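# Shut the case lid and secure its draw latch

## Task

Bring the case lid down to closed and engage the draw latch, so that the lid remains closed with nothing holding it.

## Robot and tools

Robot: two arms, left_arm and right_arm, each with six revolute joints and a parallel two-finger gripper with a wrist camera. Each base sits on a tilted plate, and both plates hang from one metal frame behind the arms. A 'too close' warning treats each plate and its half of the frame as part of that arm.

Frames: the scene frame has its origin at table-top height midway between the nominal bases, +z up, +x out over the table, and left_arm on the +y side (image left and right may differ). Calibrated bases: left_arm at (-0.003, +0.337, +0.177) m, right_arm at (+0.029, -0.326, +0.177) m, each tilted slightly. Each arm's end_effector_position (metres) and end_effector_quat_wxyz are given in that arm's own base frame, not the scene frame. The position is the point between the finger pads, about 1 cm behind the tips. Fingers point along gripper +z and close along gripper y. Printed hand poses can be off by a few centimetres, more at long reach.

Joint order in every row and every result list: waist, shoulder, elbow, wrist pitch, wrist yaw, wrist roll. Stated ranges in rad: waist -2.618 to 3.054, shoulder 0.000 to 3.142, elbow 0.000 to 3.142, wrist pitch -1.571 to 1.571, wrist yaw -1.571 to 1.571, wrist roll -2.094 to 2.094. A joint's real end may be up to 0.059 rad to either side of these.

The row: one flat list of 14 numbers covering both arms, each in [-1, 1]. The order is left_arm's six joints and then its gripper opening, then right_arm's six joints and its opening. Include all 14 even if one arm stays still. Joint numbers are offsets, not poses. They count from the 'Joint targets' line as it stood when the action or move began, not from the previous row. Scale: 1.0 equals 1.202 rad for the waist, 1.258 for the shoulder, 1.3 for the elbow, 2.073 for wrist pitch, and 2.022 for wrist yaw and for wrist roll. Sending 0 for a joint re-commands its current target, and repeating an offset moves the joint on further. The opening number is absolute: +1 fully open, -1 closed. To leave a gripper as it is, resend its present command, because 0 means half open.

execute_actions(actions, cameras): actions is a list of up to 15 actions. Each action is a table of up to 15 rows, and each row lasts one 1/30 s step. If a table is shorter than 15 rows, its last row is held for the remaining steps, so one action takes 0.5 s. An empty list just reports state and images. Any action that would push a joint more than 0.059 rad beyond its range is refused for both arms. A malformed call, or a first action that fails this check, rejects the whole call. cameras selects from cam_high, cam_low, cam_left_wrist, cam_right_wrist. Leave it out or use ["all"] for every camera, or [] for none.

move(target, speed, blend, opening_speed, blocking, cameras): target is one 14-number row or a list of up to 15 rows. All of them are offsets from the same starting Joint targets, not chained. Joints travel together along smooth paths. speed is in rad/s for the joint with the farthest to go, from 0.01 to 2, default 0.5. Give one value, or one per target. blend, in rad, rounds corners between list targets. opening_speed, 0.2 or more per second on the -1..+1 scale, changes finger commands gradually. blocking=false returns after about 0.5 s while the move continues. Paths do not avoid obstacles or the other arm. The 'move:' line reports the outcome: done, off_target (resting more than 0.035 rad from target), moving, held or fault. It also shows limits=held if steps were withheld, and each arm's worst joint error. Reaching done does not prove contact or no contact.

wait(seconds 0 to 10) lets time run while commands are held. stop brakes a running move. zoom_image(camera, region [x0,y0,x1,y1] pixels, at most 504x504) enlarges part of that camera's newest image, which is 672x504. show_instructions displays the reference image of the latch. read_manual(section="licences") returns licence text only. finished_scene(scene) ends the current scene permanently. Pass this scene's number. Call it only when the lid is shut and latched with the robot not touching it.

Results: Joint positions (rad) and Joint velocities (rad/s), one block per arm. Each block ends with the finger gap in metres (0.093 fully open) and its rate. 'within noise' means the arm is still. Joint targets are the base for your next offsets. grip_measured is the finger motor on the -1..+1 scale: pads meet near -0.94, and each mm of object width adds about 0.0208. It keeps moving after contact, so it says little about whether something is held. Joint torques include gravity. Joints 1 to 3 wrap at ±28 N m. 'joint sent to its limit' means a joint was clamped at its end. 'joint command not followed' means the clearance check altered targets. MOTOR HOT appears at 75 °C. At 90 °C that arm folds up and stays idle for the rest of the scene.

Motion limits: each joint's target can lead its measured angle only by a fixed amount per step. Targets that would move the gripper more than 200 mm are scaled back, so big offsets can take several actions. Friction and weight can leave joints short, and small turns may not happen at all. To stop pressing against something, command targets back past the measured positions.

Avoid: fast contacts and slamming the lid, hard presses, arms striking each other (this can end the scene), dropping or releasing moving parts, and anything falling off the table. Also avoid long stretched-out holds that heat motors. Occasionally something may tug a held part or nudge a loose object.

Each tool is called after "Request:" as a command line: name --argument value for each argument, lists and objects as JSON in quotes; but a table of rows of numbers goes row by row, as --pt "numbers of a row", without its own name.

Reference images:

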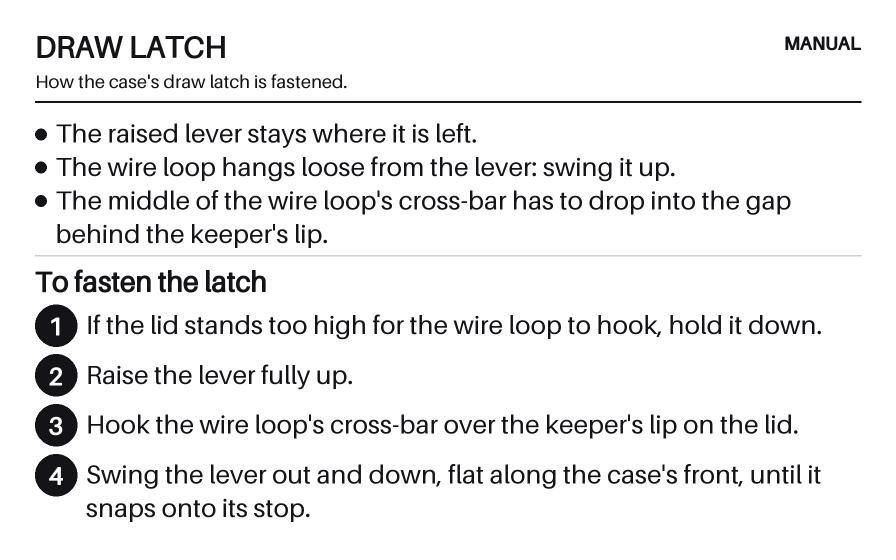

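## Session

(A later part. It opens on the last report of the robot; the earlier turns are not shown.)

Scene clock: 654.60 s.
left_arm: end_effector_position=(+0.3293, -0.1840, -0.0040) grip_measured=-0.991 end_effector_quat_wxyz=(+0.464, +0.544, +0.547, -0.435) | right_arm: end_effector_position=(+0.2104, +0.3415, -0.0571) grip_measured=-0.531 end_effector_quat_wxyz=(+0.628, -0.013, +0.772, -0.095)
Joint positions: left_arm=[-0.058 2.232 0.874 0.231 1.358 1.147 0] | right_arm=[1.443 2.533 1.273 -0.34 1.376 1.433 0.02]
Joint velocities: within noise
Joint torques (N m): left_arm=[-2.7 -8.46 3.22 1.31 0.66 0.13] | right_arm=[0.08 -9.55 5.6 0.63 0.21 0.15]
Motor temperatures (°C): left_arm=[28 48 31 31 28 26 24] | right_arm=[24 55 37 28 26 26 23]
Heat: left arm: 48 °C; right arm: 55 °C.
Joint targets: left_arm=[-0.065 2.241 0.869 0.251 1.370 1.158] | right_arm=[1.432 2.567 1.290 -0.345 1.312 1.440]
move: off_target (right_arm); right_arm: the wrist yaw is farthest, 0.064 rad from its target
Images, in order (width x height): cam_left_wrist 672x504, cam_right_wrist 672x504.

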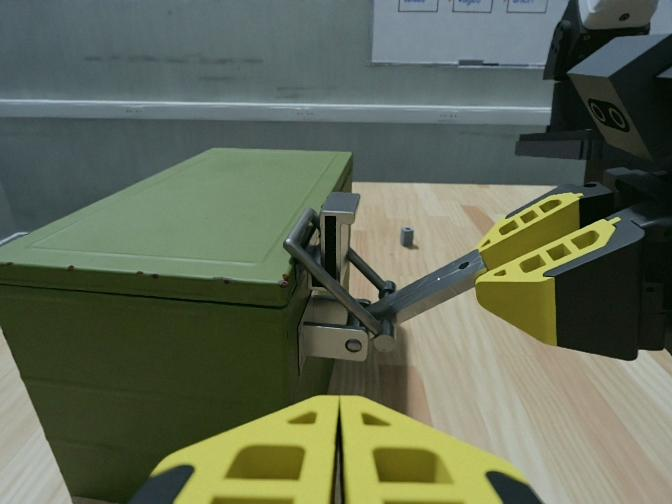

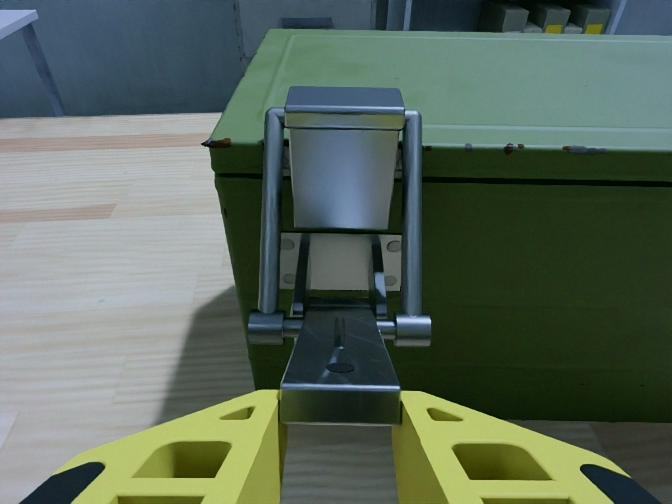

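Request:
move --target '[0,0,0,0,0,0,-1,0.005,0.0278,0.0062,0.0048,0,0.005,-0.54]' --speed 0.1 --cameras '["cam_right_wrist","cam_left_wrist"]'

Request:
zoom_image --camera "cam_left_wrist" --region '[250, 170, 450, 410]'

Scene clock: 663.13 s.
left_arm: end_effector_position=(+0.3293, -0.1840, -0.0040) grip_measured=-0.991 end_effector_quat_wxyz=(+0.464, +0.544, +0.547, -0.435) | right_arm: end_effector_position=(+0.2059, +0.3410, -0.0668) grip_measured=-0.531 end_effector_quat_wxyz=(+0.630, -0.020, +0.770, -0.097)
Joint positions: left_arm=[-0.058 2.232 0.874 0.231 1.358 1.147 0] | right_arm=[1.456 2.568 1.283 -0.342 1.382 1.449 0.02]
Joint velocities: within noise
Joint torques (N m): left_arm=[-2.7 -8.46 3.25 1.3 0.65 0.14] | right_arm=[-0.44 -9.59 5.37 0.73 0.15 0.1]
Motor temperatures (°C): left_arm=[28 48 31 31 28 26 24] | right_arm=[24 55 37 28 25 26 23]
Heat: left arm: 48 °C; right arm: 55 °C.
Joint targets: left_arm=[-0.065 2.241 0.869 0.251 1.370 1.158] | right_arm=[1.438 2.602 1.298 -0.335 1.312 1.450]
move: off_target (right_arm); right_arm: the wrist yaw is farthest, 0.070 rad from its target
Images, in order (width x height): cam_left_wrist 672x504, cam_right_wrist 672x504.

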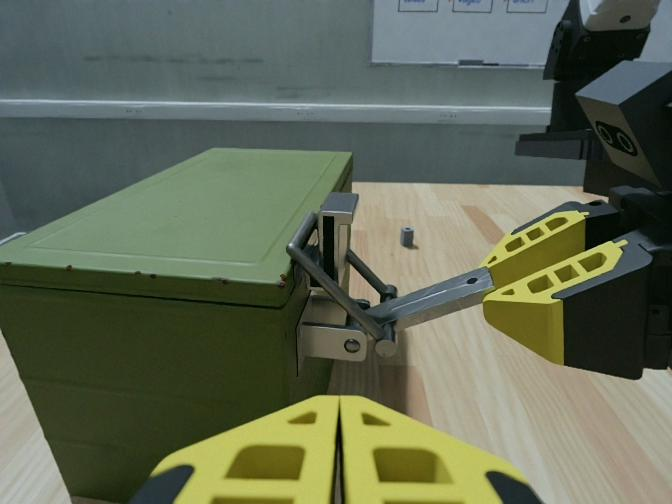

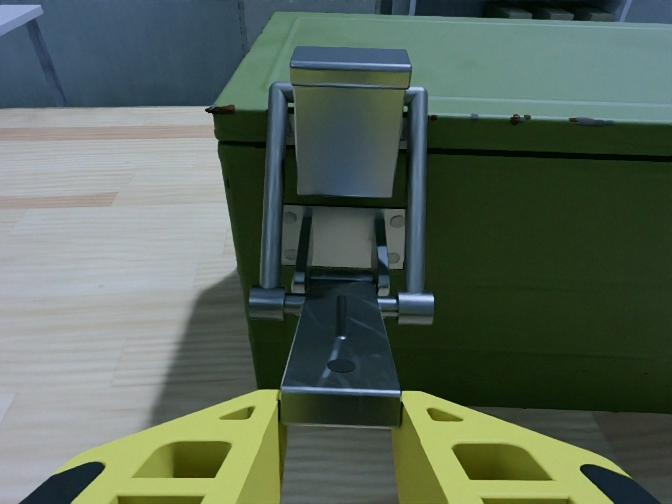

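Scaled by 2.100 from the camera's 672x504 image, which has a finer 960x720 frame.

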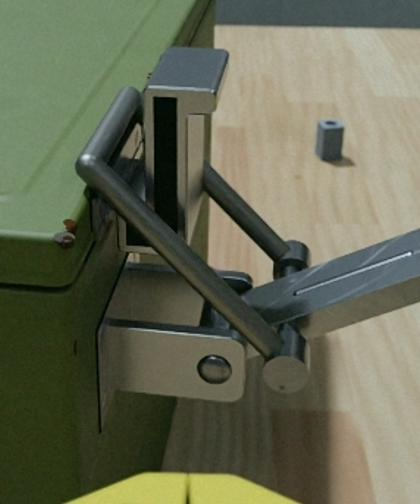

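Request:
move --target '[0,0,0,0,0,0,-1,0.0158,0.0175,0.0154,-0.0246,0.0025,0.0272,-0.54]' --speed 0.1 --cameras '["cam_right_wrist","cam_left_wrist"]'

Request:
zoom_image --camera "cam_left_wrist" --region '[250, 170, 450, 410]'

Scene clock: 670.00 s.
left_arm: end_effector_position=(+0.3293, -0.1840, -0.0040) grip_measured=-0.991 end_effector_quat_wxyz=(+0.464, +0.544, +0.547, -0.435) | right_arm: end_effector_position=(+0.2024, +0.3403, -0.0749) grip_measured=-0.531 end_effector_quat_wxyz=(+0.627, -0.019, +0.773, -0.095)
Joint positions: left_arm=[-0.058 2.232 0.874 0.231 1.358 1.147 0] | right_arm=[1.465 2.595 1.302 -0.376 1.374 1.496 0.02]
Joint velocities: within noise
Joint torques (N m): left_arm=[-2.73 -8.49 3.29 1.31 0.65 0.14] | right_arm=[0.31 -10.19 5.24 0.44 0.33 0.16]
Motor temperatures (°C): left_arm=[28 48 31 31 28 26 24] | right_arm=[24 54 37 27 25 26 23]
Heat: left arm: 48 °C; right arm: 54 °C.
Joint targets: left_arm=[-0.065 2.241 0.869 0.251 1.370 1.158] | right_arm=[1.457 2.624 1.318 -0.386 1.317 1.505]
move: off_target (right_arm); right_arm: the wrist yaw is farthest, 0.057 rad from its target
Images, in order (width x height): cam_left_wrist 672x504, cam_right_wrist 672x504.

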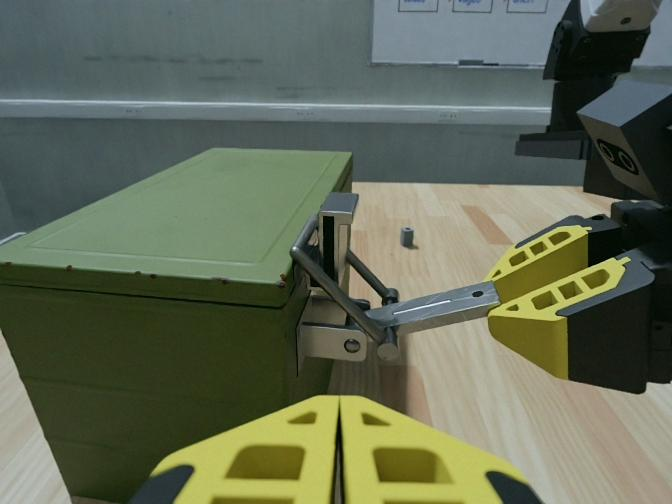

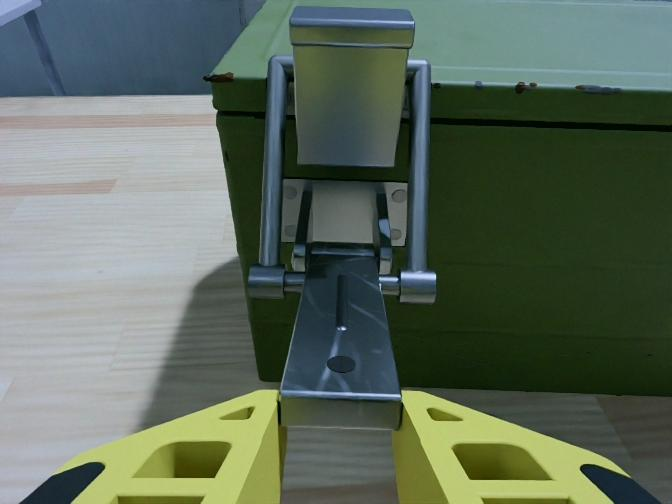

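Scaled by 2.100 from the camera's 672x504 image, which has a finer 960x720 frame.

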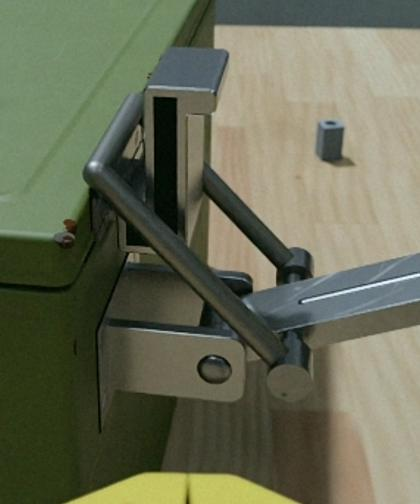

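Request:
move --target '[0,0,0,0,0,0,-1,-0.0042,0.0223,-0.0015,0.0246,0,-0.0099,-0.54]' --speed 0.1 --cameras '["cam_right_wrist","cam_left_wrist"]'

Request:
zoom_image --camera "cam_left_wrist" --region '[250, 170, 450, 410]'

Scene clock: 676.33 s.
left_arm: end_effector_position=(+0.3293, -0.1840, -0.0040) grip_measured=-0.991 end_effector_quat_wxyz=(+0.464, +0.544, +0.547, -0.435) | right_arm: end_effector_position=(+0.1997, +0.3386, -0.0868) grip_measured=-0.531 end_effector_quat_wxyz=(+0.623, -0.022, +0.776, -0.094)
Joint positions: left_arm=[-0.058 2.232 0.874 0.231 1.358 1.147 0] | right_arm=[1.47 2.624 1.302 -0.35 1.363 1.496 0.02]
Joint velocities: within noise
Joint torques (N m): left_arm=[-2.73 -8.43 3.29 1.3 0.65 0.14] | right_arm=[-0.53 -10.33 5.03 0.75 0.44 -0.01]
Motor temperatures (°C): left_arm=[28 48 31 31 28 26 24] | right_arm=[24 54 37 27 25 26 23]
Heat: left arm: 48 °C; right arm: 54 °C.
Joint targets: left_arm=[-0.065 2.241 0.869 0.251 1.370 1.158] | right_arm=[1.452 2.652 1.316 -0.335 1.317 1.485]
move: off_target (right_arm); right_arm: the wrist yaw is farthest, 0.046 rad from its target
Images, in order (width x height): cam_left_wrist 672x504, cam_right_wrist 672x504.

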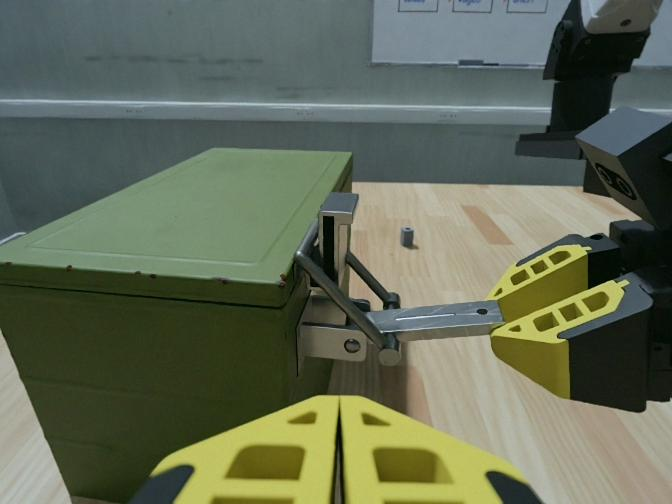

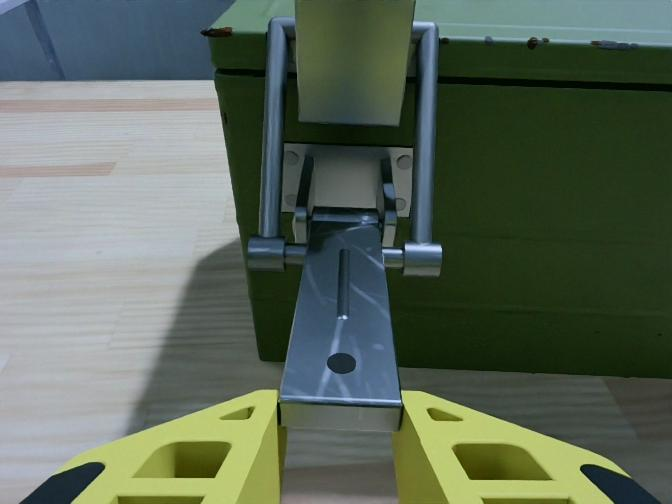

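Scaled by 2.100 from the camera's 672x504 image, which has a finer 960x720 frame.

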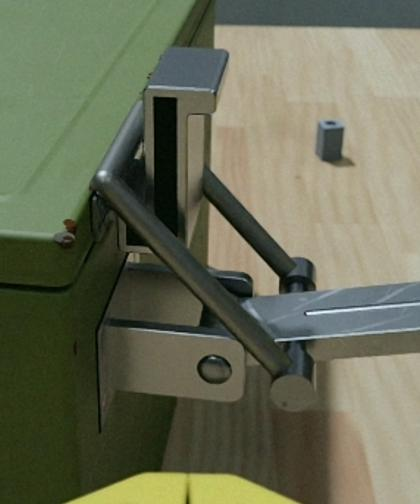

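Request:
move --target '[0,0,0,0,0,0,-1,0,0,0,0,0,0,-0.1]' --speed 0.1 --opening_speed 0.4 --cameras '["cam_right_wrist","cam_left_wrist"]'

Request:
zoom_image --camera "cam_left_wrist" --region '[250, 170, 450, 410]'

Scene clock: 683.13 s.
left_arm: end_effector_position=(+0.3293, -0.1840, -0.0040) grip_measured=-0.991 end_effector_quat_wxyz=(+0.464, +0.544, +0.547, -0.435) | right_arm: end_effector_position=(+0.2025, +0.3359, -0.0943) grip_measured=-0.102 end_effector_quat_wxyz=(+0.611, -0.015, +0.786, -0.095)
Joint positions: left_arm=[-0.058 2.232 0.874 0.231 1.358 1.147 0] | right_arm=[1.459 2.631 1.302 -0.337 1.333 1.494 0.04]
Joint velocities: within noise
Joint torques (N m): left_arm=[-2.69 -8.46 3.22 1.3 0.66 0.13] | right_arm=[0.39 -11.11 4.98 0.6 0.75 -0.01]
Motor temperatures (°C): left_arm=[28 48 31 31 28 26 24] | right_arm=[24 54 37 27 25 26 23]
Heat: left arm: 48 °C; right arm: 54 °C.
Joint targets: left_arm=[-0.065 2.241 0.869 0.251 1.370 1.158] | right_arm=[1.452 2.651 1.316 -0.335 1.318 1.485]
move: done
Images, in order (width x height): cam_left_wrist 672x504, cam_right_wrist 672x504.

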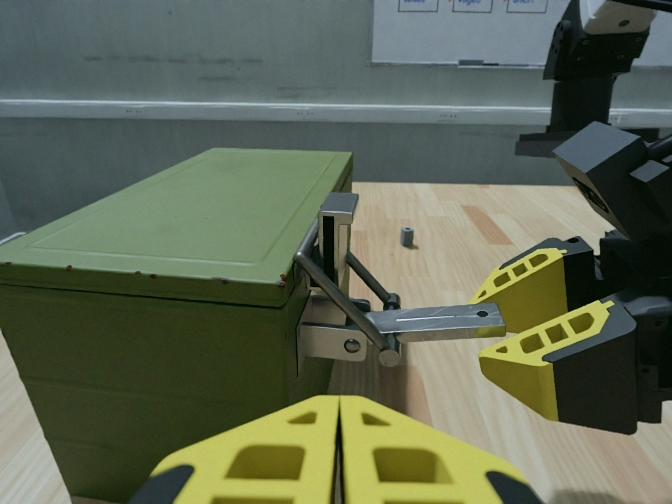

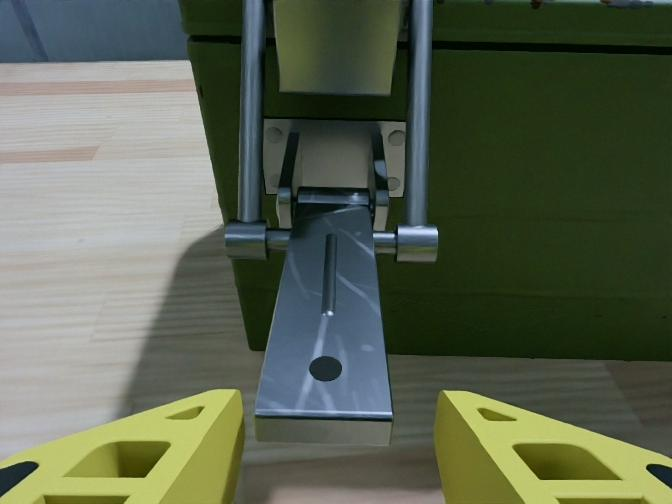

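Scaled by 2.100 from the camera's 672x504 image, which has a finer 960x720 frame.

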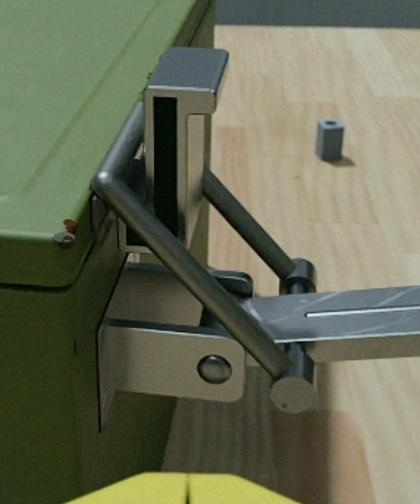

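Request:
zoom_image --camera "cam_left_wrist" --region '[270, 180, 370, 300]'

Scaled by 4.200 from the camera's 672x504 image, which has a finer 960x720 frame.

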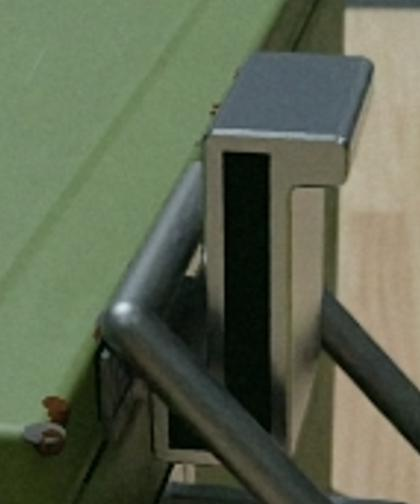

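Request:
move --pt "0 0 0 0 0 0 -1 0.0815 -0.0405 0.0108 -0.0555 0 0.0569 -0.1" --pt "0 0 0 0 0 0 -1 0.0815 -0.1995 0.0108 -0.0555 0 0.0569 -0.1" --pt "0 0 0 0 0 0 -1 -0.2579 -0.3029 0.2723 -0.3521 -0.5148 -0.1236 -1" --speed '[0.2,0.4,0.6]' --blend 0.03 --cameras '["cam_right_wrist","cam_left_wrist"]'

Request:
zoom_image --camera "cam_left_wrist" --region '[250, 170, 450, 410]'

Scene clock: 726.20 s.
left_arm: end_effector_position=(+0.3293, -0.1840, -0.0040) grip_measured=-0.991 end_effector_quat_wxyz=(+0.464, +0.544, +0.547, -0.435) | right_arm: end_effector_position=(+0.2072, +0.3401, -0.0230) grip_measured=-0.979 end_effector_quat_wxyz=(+0.110, +0.040, +0.987, -0.114)
Joint positions: left_arm=[-0.058 2.232 0.874 0.231 1.358 1.147 0] | right_arm=[1.145 2.297 1.646 -1.053 0.289 1.245 0]
Joint velocities: within noise
Joint torques (N m): left_arm=[-2.71 -8.5 3.25 1.31 0.66 0.14] | right_arm=[1.33 -15.64 7.68 0.31 0.26 -0.01]
Motor temperatures (°C): left_arm=[28 48 31 31 28 26 24] | right_arm=[24 53 38 26 25 26 23]
Heat: left arm: 48 °C; right arm: 53 °C.
Joint targets: left_arm=[-0.065 2.241 0.869 0.251 1.370 1.158] | right_arm=[1.142 2.270 1.670 -1.065 0.277 1.235]
move: done
Images, in order (width x height): cam_left_wrist 672x504, cam_right_wrist 672x504.

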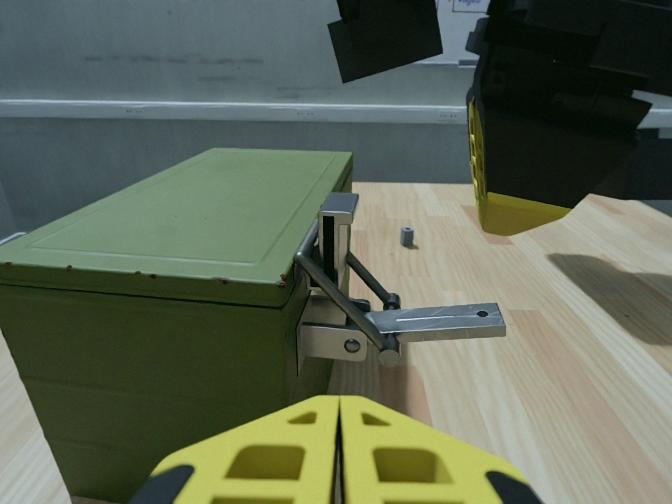

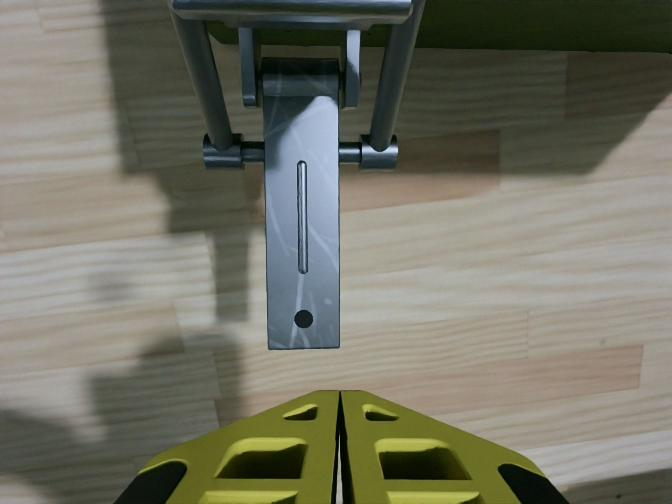

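Scaled by 2.100 from the camera's 672x504 image, which has a finer 960x720 frame.

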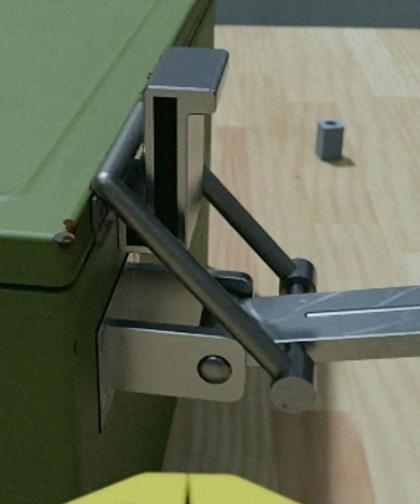

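Request:
move --target '[0,0,0,0,0,0,-1,-0.0166,0.0978,-0.0892,0.1081,-0.001,-0.0099,-1]' --speed 0.2 --cameras '["cam_right_wrist","cam_left_wrist"]'

Scene clock: 733.93 s.
left_arm: end_effector_position=(+0.3293, -0.1840, -0.0040) grip_measured=-0.991 end_effector_quat_wxyz=(+0.464, +0.544, +0.547, -0.435) | right_arm: end_effector_position=(+0.2146, +0.3454, -0.0725) grip_measured=-0.979 end_effector_quat_wxyz=(+0.116, +0.040, +0.988, -0.092)
Joint positions: left_arm=[-0.058 2.232 0.874 0.231 1.358 1.147 0] | right_arm=[1.132 2.373 1.57 -0.85 0.285 1.225 0]
Joint velocities: within noise
Joint torques (N m): left_arm=[-2.73 -8.46 3.29 1.3 0.64 0.13] | right_arm=[0.84 -11.37 4.45 0.74 0.28 -0.01]
Motor temperatures (°C): left_arm=[28 48 31 31 28 26 24] | right_arm=[24 55 39 26 25 26 23]
Heat: left arm: 48 °C; right arm: 55 °C.
Joint targets: left_arm=[-0.065 2.241 0.869 0.252 1.370 1.158] | right_arm=[1.122 2.394 1.554 -0.840 0.274 1.215]
move: done
Images, in order (width x height): cam_left_wrist 672x504, cam_right_wrist 672x504.

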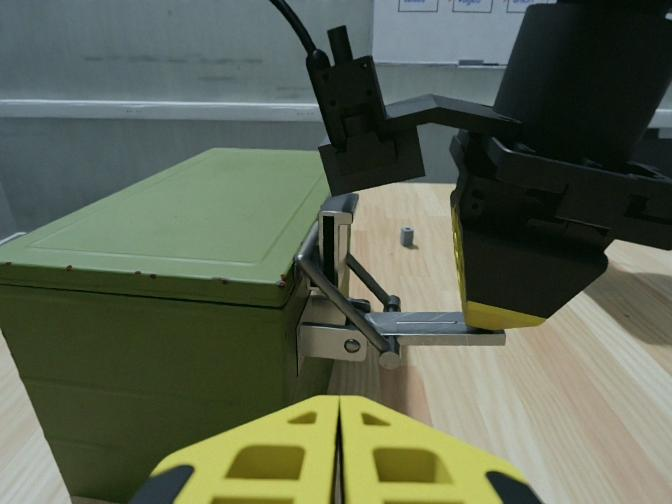

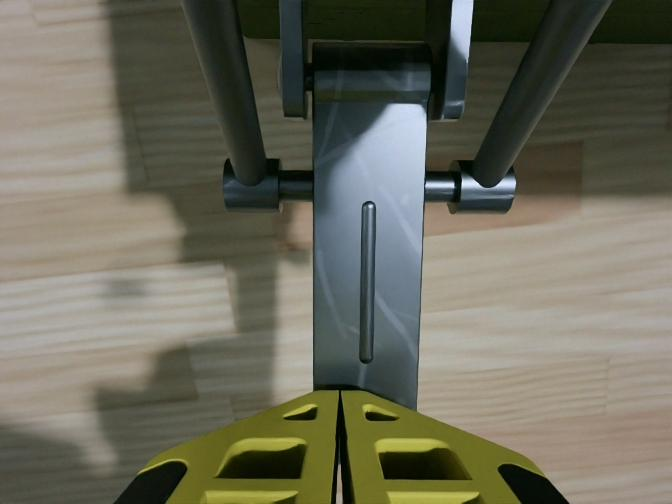

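Request:
move --pt "0 0 0 0 0 0 -1 0.0549 0.0072 -0.1062 0.0873 0.0856 0.0272 -1" --pt "0 0 0 0 0 0 -1 0.1331 0.0811 -0.1977 0.2151 0.2502 0.0504 -1" --speed 0.2 --blend 0.03 --cameras '["cam_right_wrist","cam_left_wrist"]'

Request:
zoom_image --camera "cam_left_wrist" --region '[250, 170, 450, 410]'

Scene clock: 741.57 s.
left_arm: end_effector_position=(+0.3293, -0.1840, -0.0040) grip_measured=-0.991 end_effector_quat_wxyz=(+0.464, +0.544, +0.547, -0.435) | right_arm: end_effector_position=(+0.2179, +0.3340, -0.1151) grip_measured=-0.979 end_effector_quat_wxyz=(+0.362, +0.007, +0.927, -0.100)
Joint positions: left_arm=[-0.058 2.232 0.874 0.231 1.358 1.147 0] | right_arm=[1.291 2.465 1.315 -0.419 0.77 1.306 0]
Joint velocities: within noise
Joint torques (N m): left_arm=[-2.69 -8.43 3.29 1.3 0.65 0.13] | right_arm=[0.54 -9.91 3.48 1.11 0.83 0.18]
Motor temperatures (°C): left_arm=[28 48 31 31 28 26 24] | right_arm=[24 54 38 26 25 26 23]
Heat: left arm: 48 °C; right arm: 54 °C.
Joint targets: left_arm=[-0.065 2.241 0.869 0.252 1.370 1.158] | right_arm=[1.282 2.495 1.297 -0.395 0.780 1.317]
move: done
Images, in order (width x height): cam_left_wrist 672x504, cam_right_wrist 672x504.

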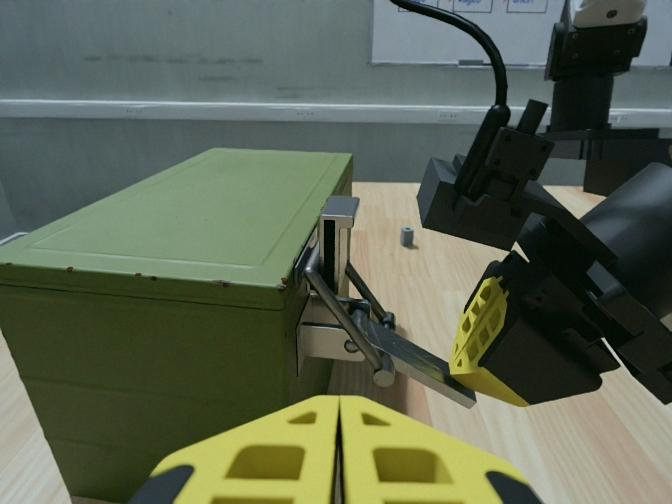

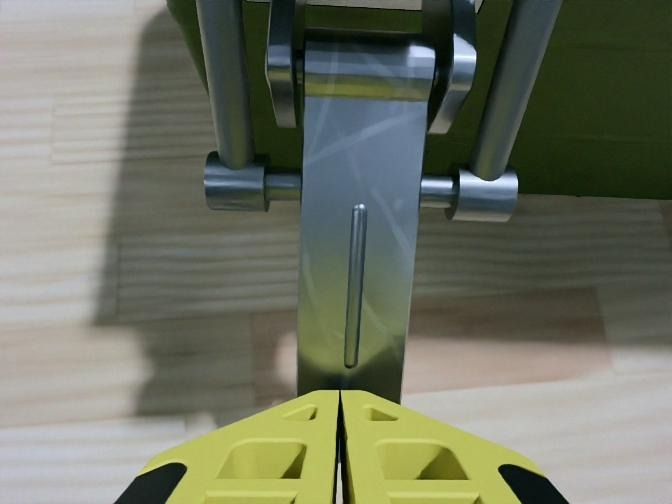

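Scaled by 2.100 from the camera's 672x504 image, which has a finer 960x720 frame.

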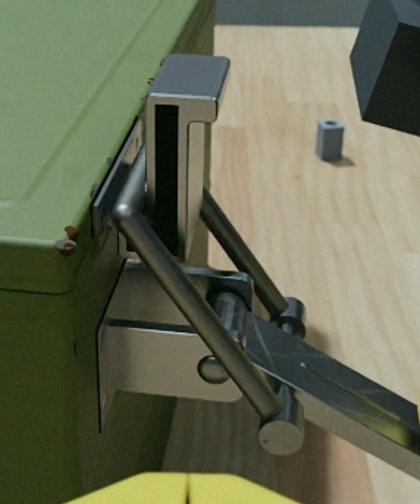

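Request:
move --target '[0,0,0,0,0,0,-1,0.03,0.1367,-0.04,0.1712,0.1677,-0.0475,-1]' --speed 0.2 --cameras '["cam_right_wrist","cam_left_wrist"]'

Request:
zoom_image --camera "cam_left_wrist" --region '[250, 170, 450, 410]'

Scene clock: 748.80 s.
left_arm: end_effector_position=(+0.3293, -0.1840, -0.0040) grip_measured=-0.991 end_effector_quat_wxyz=(+0.464, +0.544, +0.547, -0.435) | right_arm: end_effector_position=(+0.2346, +0.3415, -0.1277) grip_measured=-0.979 end_effector_quat_wxyz=(+0.533, -0.001, +0.842, -0.077)
Joint positions: left_arm=[-0.058 2.232 0.874 0.231 1.358 1.147 0] | right_arm=[1.346 2.629 1.267 -0.032 1.131 1.232 0]
Joint velocities: within noise
Joint torques (N m): left_arm=[-2.74 -8.44 3.28 1.31 0.65 0.13] | right_arm=[-0.96 -9.58 2.5 1.03 0.73 -0.01]
Motor temperatures (°C): left_arm=[28 48 31 31 28 26 24] | right_arm=[24 53 38 26 25 26 23]
Heat: left arm: 48 °C; right arm: 53 °C.
Joint targets: left_arm=[-0.065 2.241 0.869 0.252 1.370 1.158] | right_arm=[1.318 2.668 1.245 -0.040 1.120 1.221]
move: off_target (right_arm); right_arm: the shoulder is farthest, 0.038 rad from its target
Images, in order (width x height): cam_left_wrist 672x504, cam_right_wrist 672x504.

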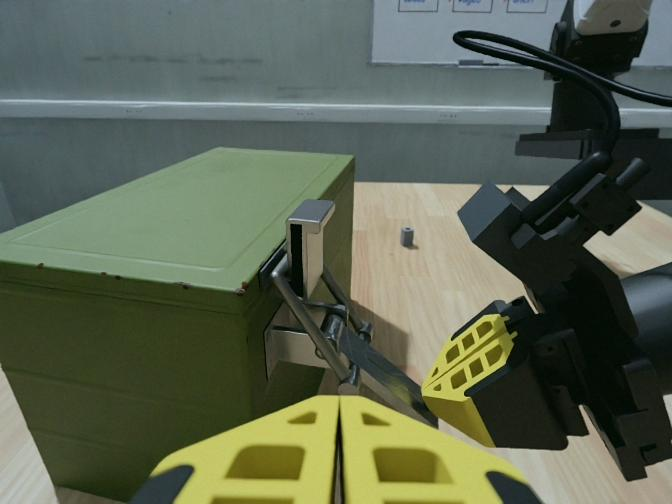

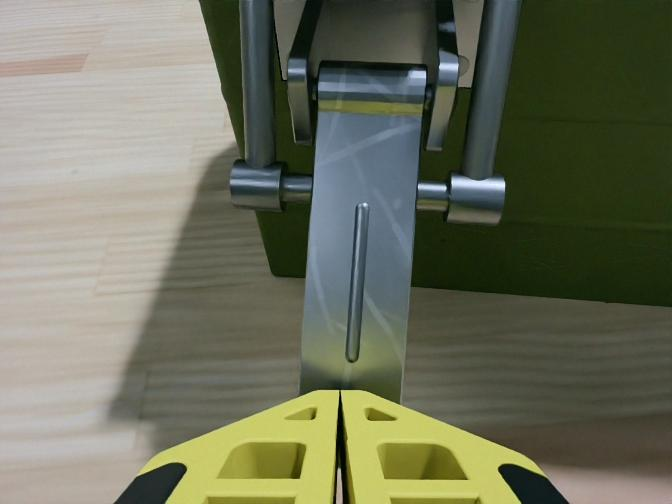

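Scaled by 2.100 from the camera's 672x504 image, which has a finer 960x720 frame.

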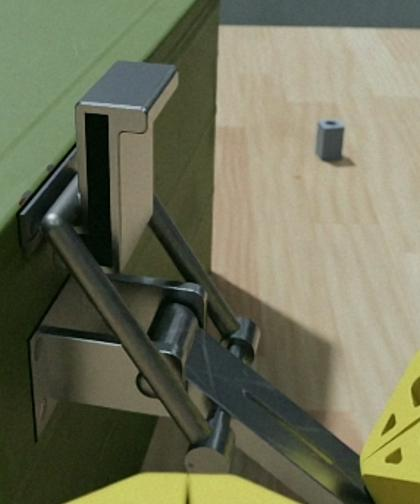

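Request:
move --pt "-0.203 -0.1121 0.2931 -0.1698 -0.3012 -0.1686 -1 0 0 0 0 0 0 -1" --pt "-0.406 -0.0302 0.4392 -0.2426 -0.6024 -0.3368 -1 0 0 0 0 0 0 -1" --speed 0.6 --blend 0.05 --cameras '["cam_right_wrist","cam_left_wrist","cam_low"]'

Scene clock: 779.10 s.
left_arm: end_effector_position=(+0.4228, -0.2904, -0.0086) grip_measured=-0.991 end_effector_quat_wxyz=(+0.264, +0.495, +0.824, -0.085) | right_arm: end_effector_position=(+0.2346, +0.3416, -0.1277) grip_measured=-0.979 end_effector_quat_wxyz=(+0.534, +0.000, +0.842, -0.076)
Joint positions: left_arm=[-0.55 2.189 1.403 -0.244 0.159 0.488 0] | right_arm=[1.346 2.629 1.267 -0.03 1.131 1.231 0]
Joint velocities: within noise
Joint torques (N m): left_arm=[-2.67 -10.28 10.76 1.63 0.15 -0.11] | right_arm=[-0.98 -9.48 2.5 1 0.71 -0.02]
Motor temperatures (°C): left_arm=[28 50 31 32 28 26 24] | right_arm=[24 53 36 27 25 26 23]
Heat: left arm: 50 °C; right arm: 53 °C.
Joint targets: left_arm=[-0.553 2.203 1.440 -0.251 0.152 0.477] | right_arm=[1.318 2.667 1.245 -0.040 1.120 1.221]
move: off_target (left_arm, right_arm); left_arm: the elbow is farthest, 0.037 rad from its target; right_arm: the shoulder is farthest, 0.039 rad from its target
Images, in order (width x height): cam_low 672x504, cam_left_wrist 672x504, cam_right_wrist 672x504.

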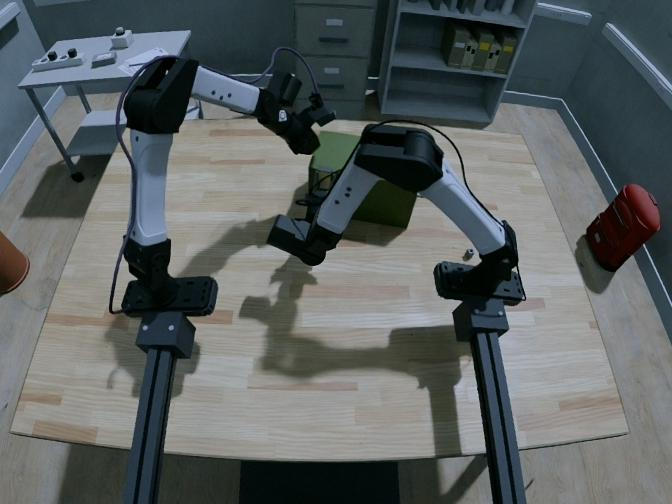

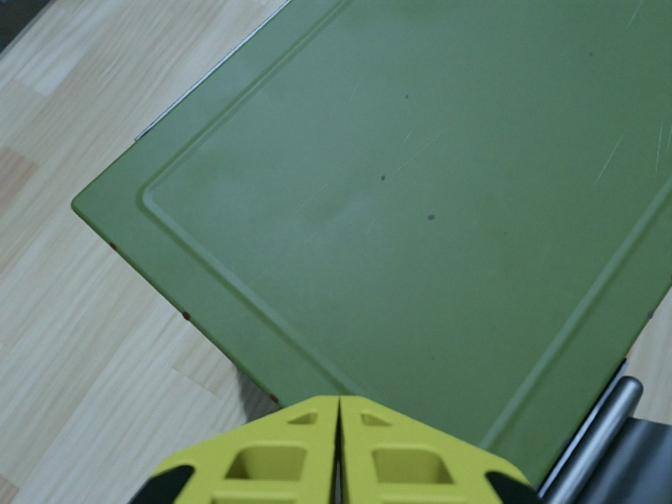

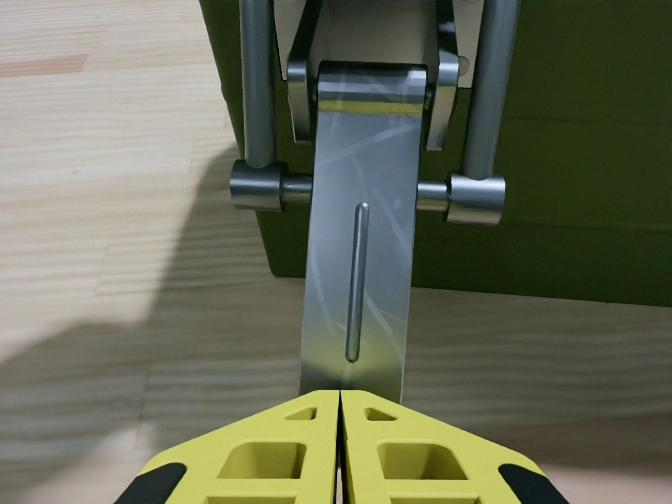

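Request:
move --pt "-0.0233 0.066 -0.0065 0.0456 -0.0069 -0.0134 -1 0 0 0 0 0 0 -1" --pt "-0.0183 0.0878 -0.0227 0.0687 -0.0054 -0.0148 -1 0 0 0 0 0 0 -1" --speed 0.1 --blend 0.01 --cameras '["cam_right_wrist","cam_left_wrist"]'

Scene clock: 788.30 s.
left_arm: end_effector_position=(+0.4318, -0.3020, -0.0299) grip_measured=-0.991 end_effector_quat_wxyz=(+0.282, +0.486, +0.823, -0.083) | right_arm: end_effector_position=(+0.2376, +0.3419, -0.1260) grip_measured=-0.979 end_effector_quat_wxyz=(+0.539, +0.007, +0.839, -0.073)
Joint positions: left_arm=[-0.565 2.262 1.407 -0.135 0.142 0.458 0] | right_arm=[1.34 2.63 1.267 -0.013 1.142 1.231 0]
Joint velocities: within noise
Joint torques (N m): left_arm=[-3.34 -7.28 7.39 2.11 0.17 -0.1] | right_arm=[-0.55 -9.63 2.51 0.83 0.6 -0.02]
Motor temperatures (°C): left_arm=[28 52 32 32 28 26 24] | right_arm=[24 53 35 27 25 26 23]
Heat: left arm: 52 °C; right arm: 53 °C.
Joint targets: left_arm=[-0.575 2.314 1.410 -0.109 0.141 0.447] | right_arm=[1.318 2.668 1.245 -0.040 1.119 1.221]
move: off_target (left_arm, right_arm); left_arm: the shoulder is farthest, 0.051 rad from its target; right_arm: the shoulder is farthest, 0.037 rad from its target
Images, in order (width x height): cam_left_wrist 672x504, cam_right_wrist 672x504.

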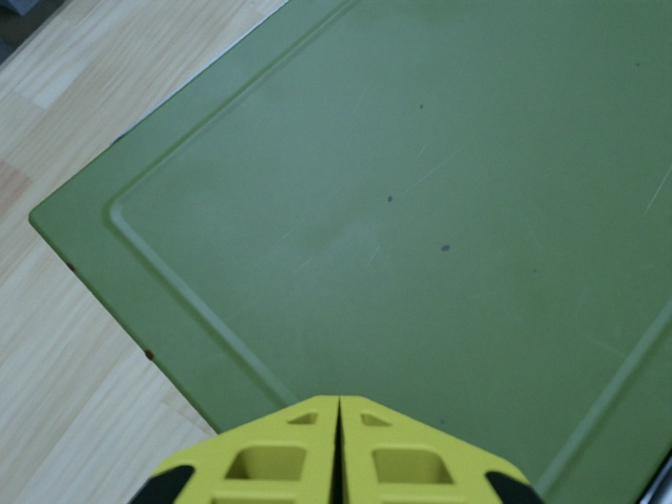

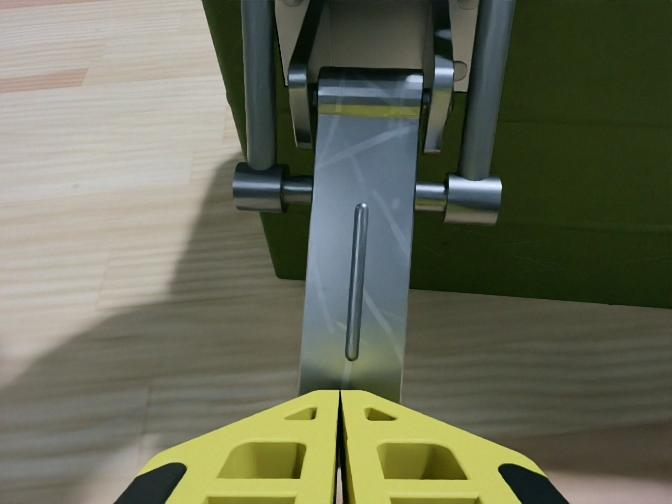

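Request:
move --target '[0,0.04,0,0.0,0,0,-1,0,0,0,0,0,0,-1]' --speed 0.1 --cameras '["cam_right_wrist","cam_left_wrist"]'

Scene clock: 791.33 s.
left_arm: end_effector_position=(+0.4389, -0.3079, -0.0321) grip_measured=-0.991 end_effector_quat_wxyz=(+0.298, +0.485, +0.818, -0.087) | right_arm: end_effector_position=(+0.2408, +0.3411, -0.1240) grip_measured=-0.979 end_effector_quat_wxyz=(+0.544, +0.012, +0.836, -0.073)
Joint positions: left_arm=[-0.565 2.285 1.413 -0.083 0.149 0.458 0] | right_arm=[1.334 2.63 1.267 -0.004 1.153 1.231 0]
Joint velocities: within noise
Joint torques (N m): left_arm=[-3.34 -4.94 6.82 1.53 0.1 -0.11] | right_arm=[-0.02 -9.62 2.51 0.74 0.47 -0.02]
Motor temperatures (°C): left_arm=[28 52 33 33 28 26 24] | right_arm=[24 53 35 27 25 26 23]
Heat: left arm: 52 °C; right arm: 53 °C.
Joint targets: left_arm=[-0.575 2.364 1.410 -0.109 0.141 0.447] | right_arm=[1.318 2.668 1.245 -0.040 1.120 1.221]
move: off_target (left_arm, right_arm); left_arm: the shoulder is farthest, 0.080 rad from its target; right_arm: the shoulder is farthest, 0.038 rad from its target
Images, in order (width x height): cam_left_wrist 672x504, cam_right_wrist 672x504.

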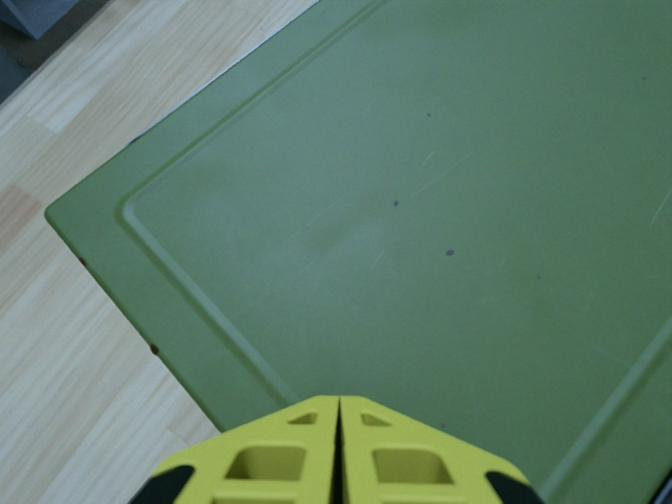

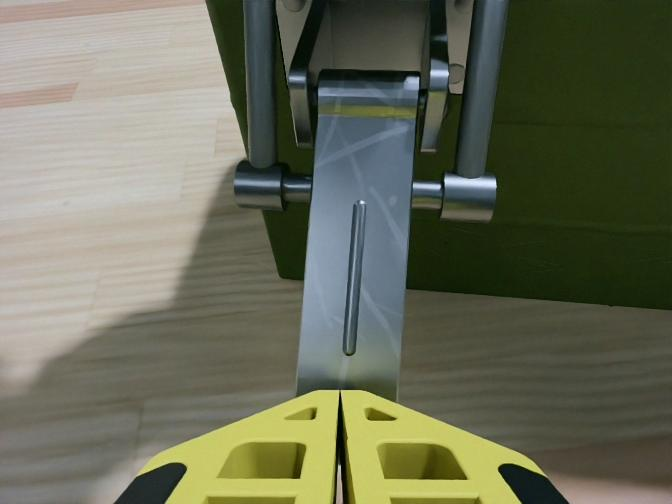

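Request:
move --target '[0,-0.01,-0.04,0.02,0,0,-1,0,0,0,0,0,0,-1]' --speed 0.1 --cameras '["cam_right_wrist","cam_left_wrist"]'

Scene clock: 796.83 s.
left_arm: end_effector_position=(+0.4405, -0.3091, -0.0326) grip_measured=-0.991 end_effector_quat_wxyz=(+0.311, +0.484, +0.813, -0.088) | right_arm: end_effector_position=(+0.2413, +0.3408, -0.1238) grip_measured=-0.979 end_effector_quat_wxyz=(+0.545, +0.013, +0.835, -0.073)
Joint positions: left_arm=[-0.565 2.285 1.392 -0.035 0.15 0.458 0] | right_arm=[1.333 2.63 1.267 -0.004 1.155 1.231 0]
Joint velocities: within noise
Joint torques (N m): left_arm=[-3.32 -6.05 3.7 1.51 0.11 -0.1] | right_arm=[0.06 -9.62 2.51 0.73 0.45 -0.02]
Motor temperatures (°C): left_arm=[28 51 33 33 28 26 24] | right_arm=[24 52 35 26 25 26 23]
Heat: left arm: 51 °C; right arm: 52 °C.
Joint targets: left_arm=[-0.575 2.351 1.358 -0.067 0.141 0.447] | right_arm=[1.318 2.668 1.245 -0.040 1.119 1.221]
move: off_target (left_arm, right_arm); left_arm: the shoulder is farthest, 0.067 rad from its target; right_arm: the shoulder is farthest, 0.038 rad from its target
Images, in order (width x height): cam_left_wrist 672x504, cam_right_wrist 672x504.

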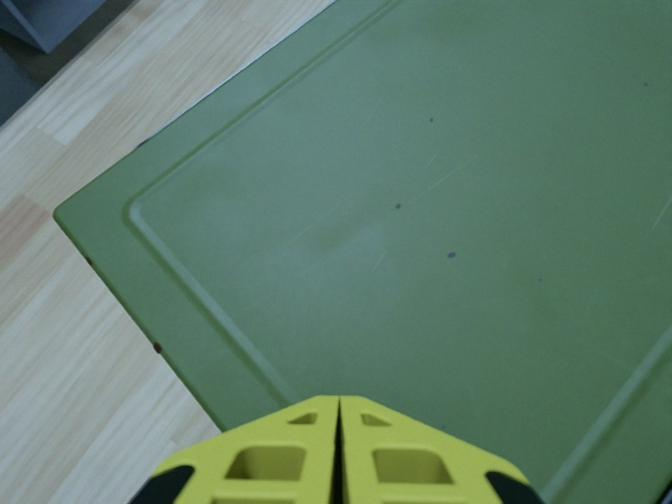

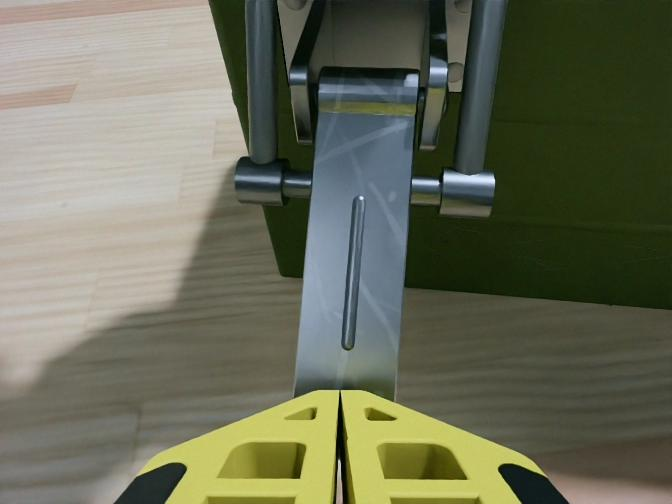

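Request:
move --target '[0,0,0,0,0,0,-1,-0.0566,0.0413,0.0885,-0.0531,-0.002,0.0114,-1]' --speed 0.1 --cameras '["cam_right_wrist","cam_left_wrist"]'

Scene clock: 825.40 s.
left_arm: end_effector_position=(+0.4457, -0.3114, -0.0320) grip_measured=-0.991 end_effector_quat_wxyz=(+0.324, +0.482, +0.810, -0.086) | right_arm: end_effector_position=(+0.2557, +0.3379, -0.1303) grip_measured=-0.979 end_effector_quat_wxyz=(+0.539, +0.012, +0.835, -0.109)
Joint positions: left_arm=[-0.565 2.294 1.392 0.001 0.145 0.458 0] | right_arm=[1.296 2.676 1.357 -0.111 1.16 1.234 0]
Joint velocities: within noise
Joint torques (N m): left_arm=[-3.38 -6.9 3.75 1.11 0.14 -0.1] | right_arm=[-2.25 -9.46 4.52 0.62 0.37 0.17]
Motor temperatures (°C): left_arm=[28 49 32 32 27 26 24] | right_arm=[24 52 35 26 25 26 23]
Heat: left arm: 49 °C; right arm: 52 °C.
Joint targets: left_arm=[-0.575 2.351 1.358 -0.067 0.141 0.447] | right_arm=[1.250 2.720 1.361 -0.150 1.116 1.244]
move: off_target (left_arm, right_arm); left_arm: the wrist pitch is farthest, 0.068 rad from its target; right_arm: the waist is farthest, 0.046 rad from its target
Images, in order (width x height): cam_left_wrist 672x504, cam_right_wrist 672x504.

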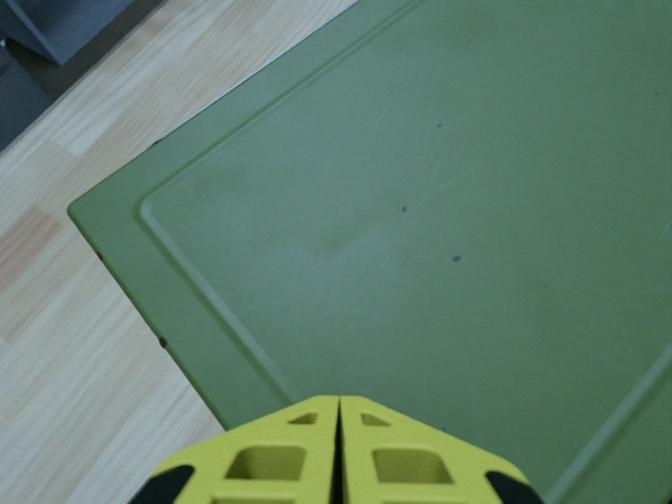

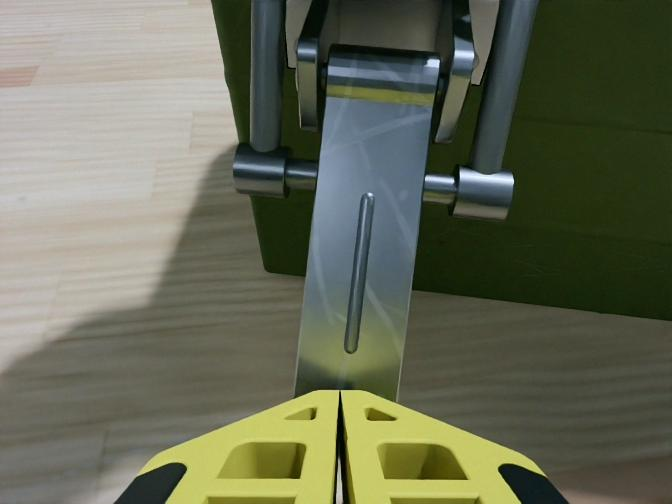

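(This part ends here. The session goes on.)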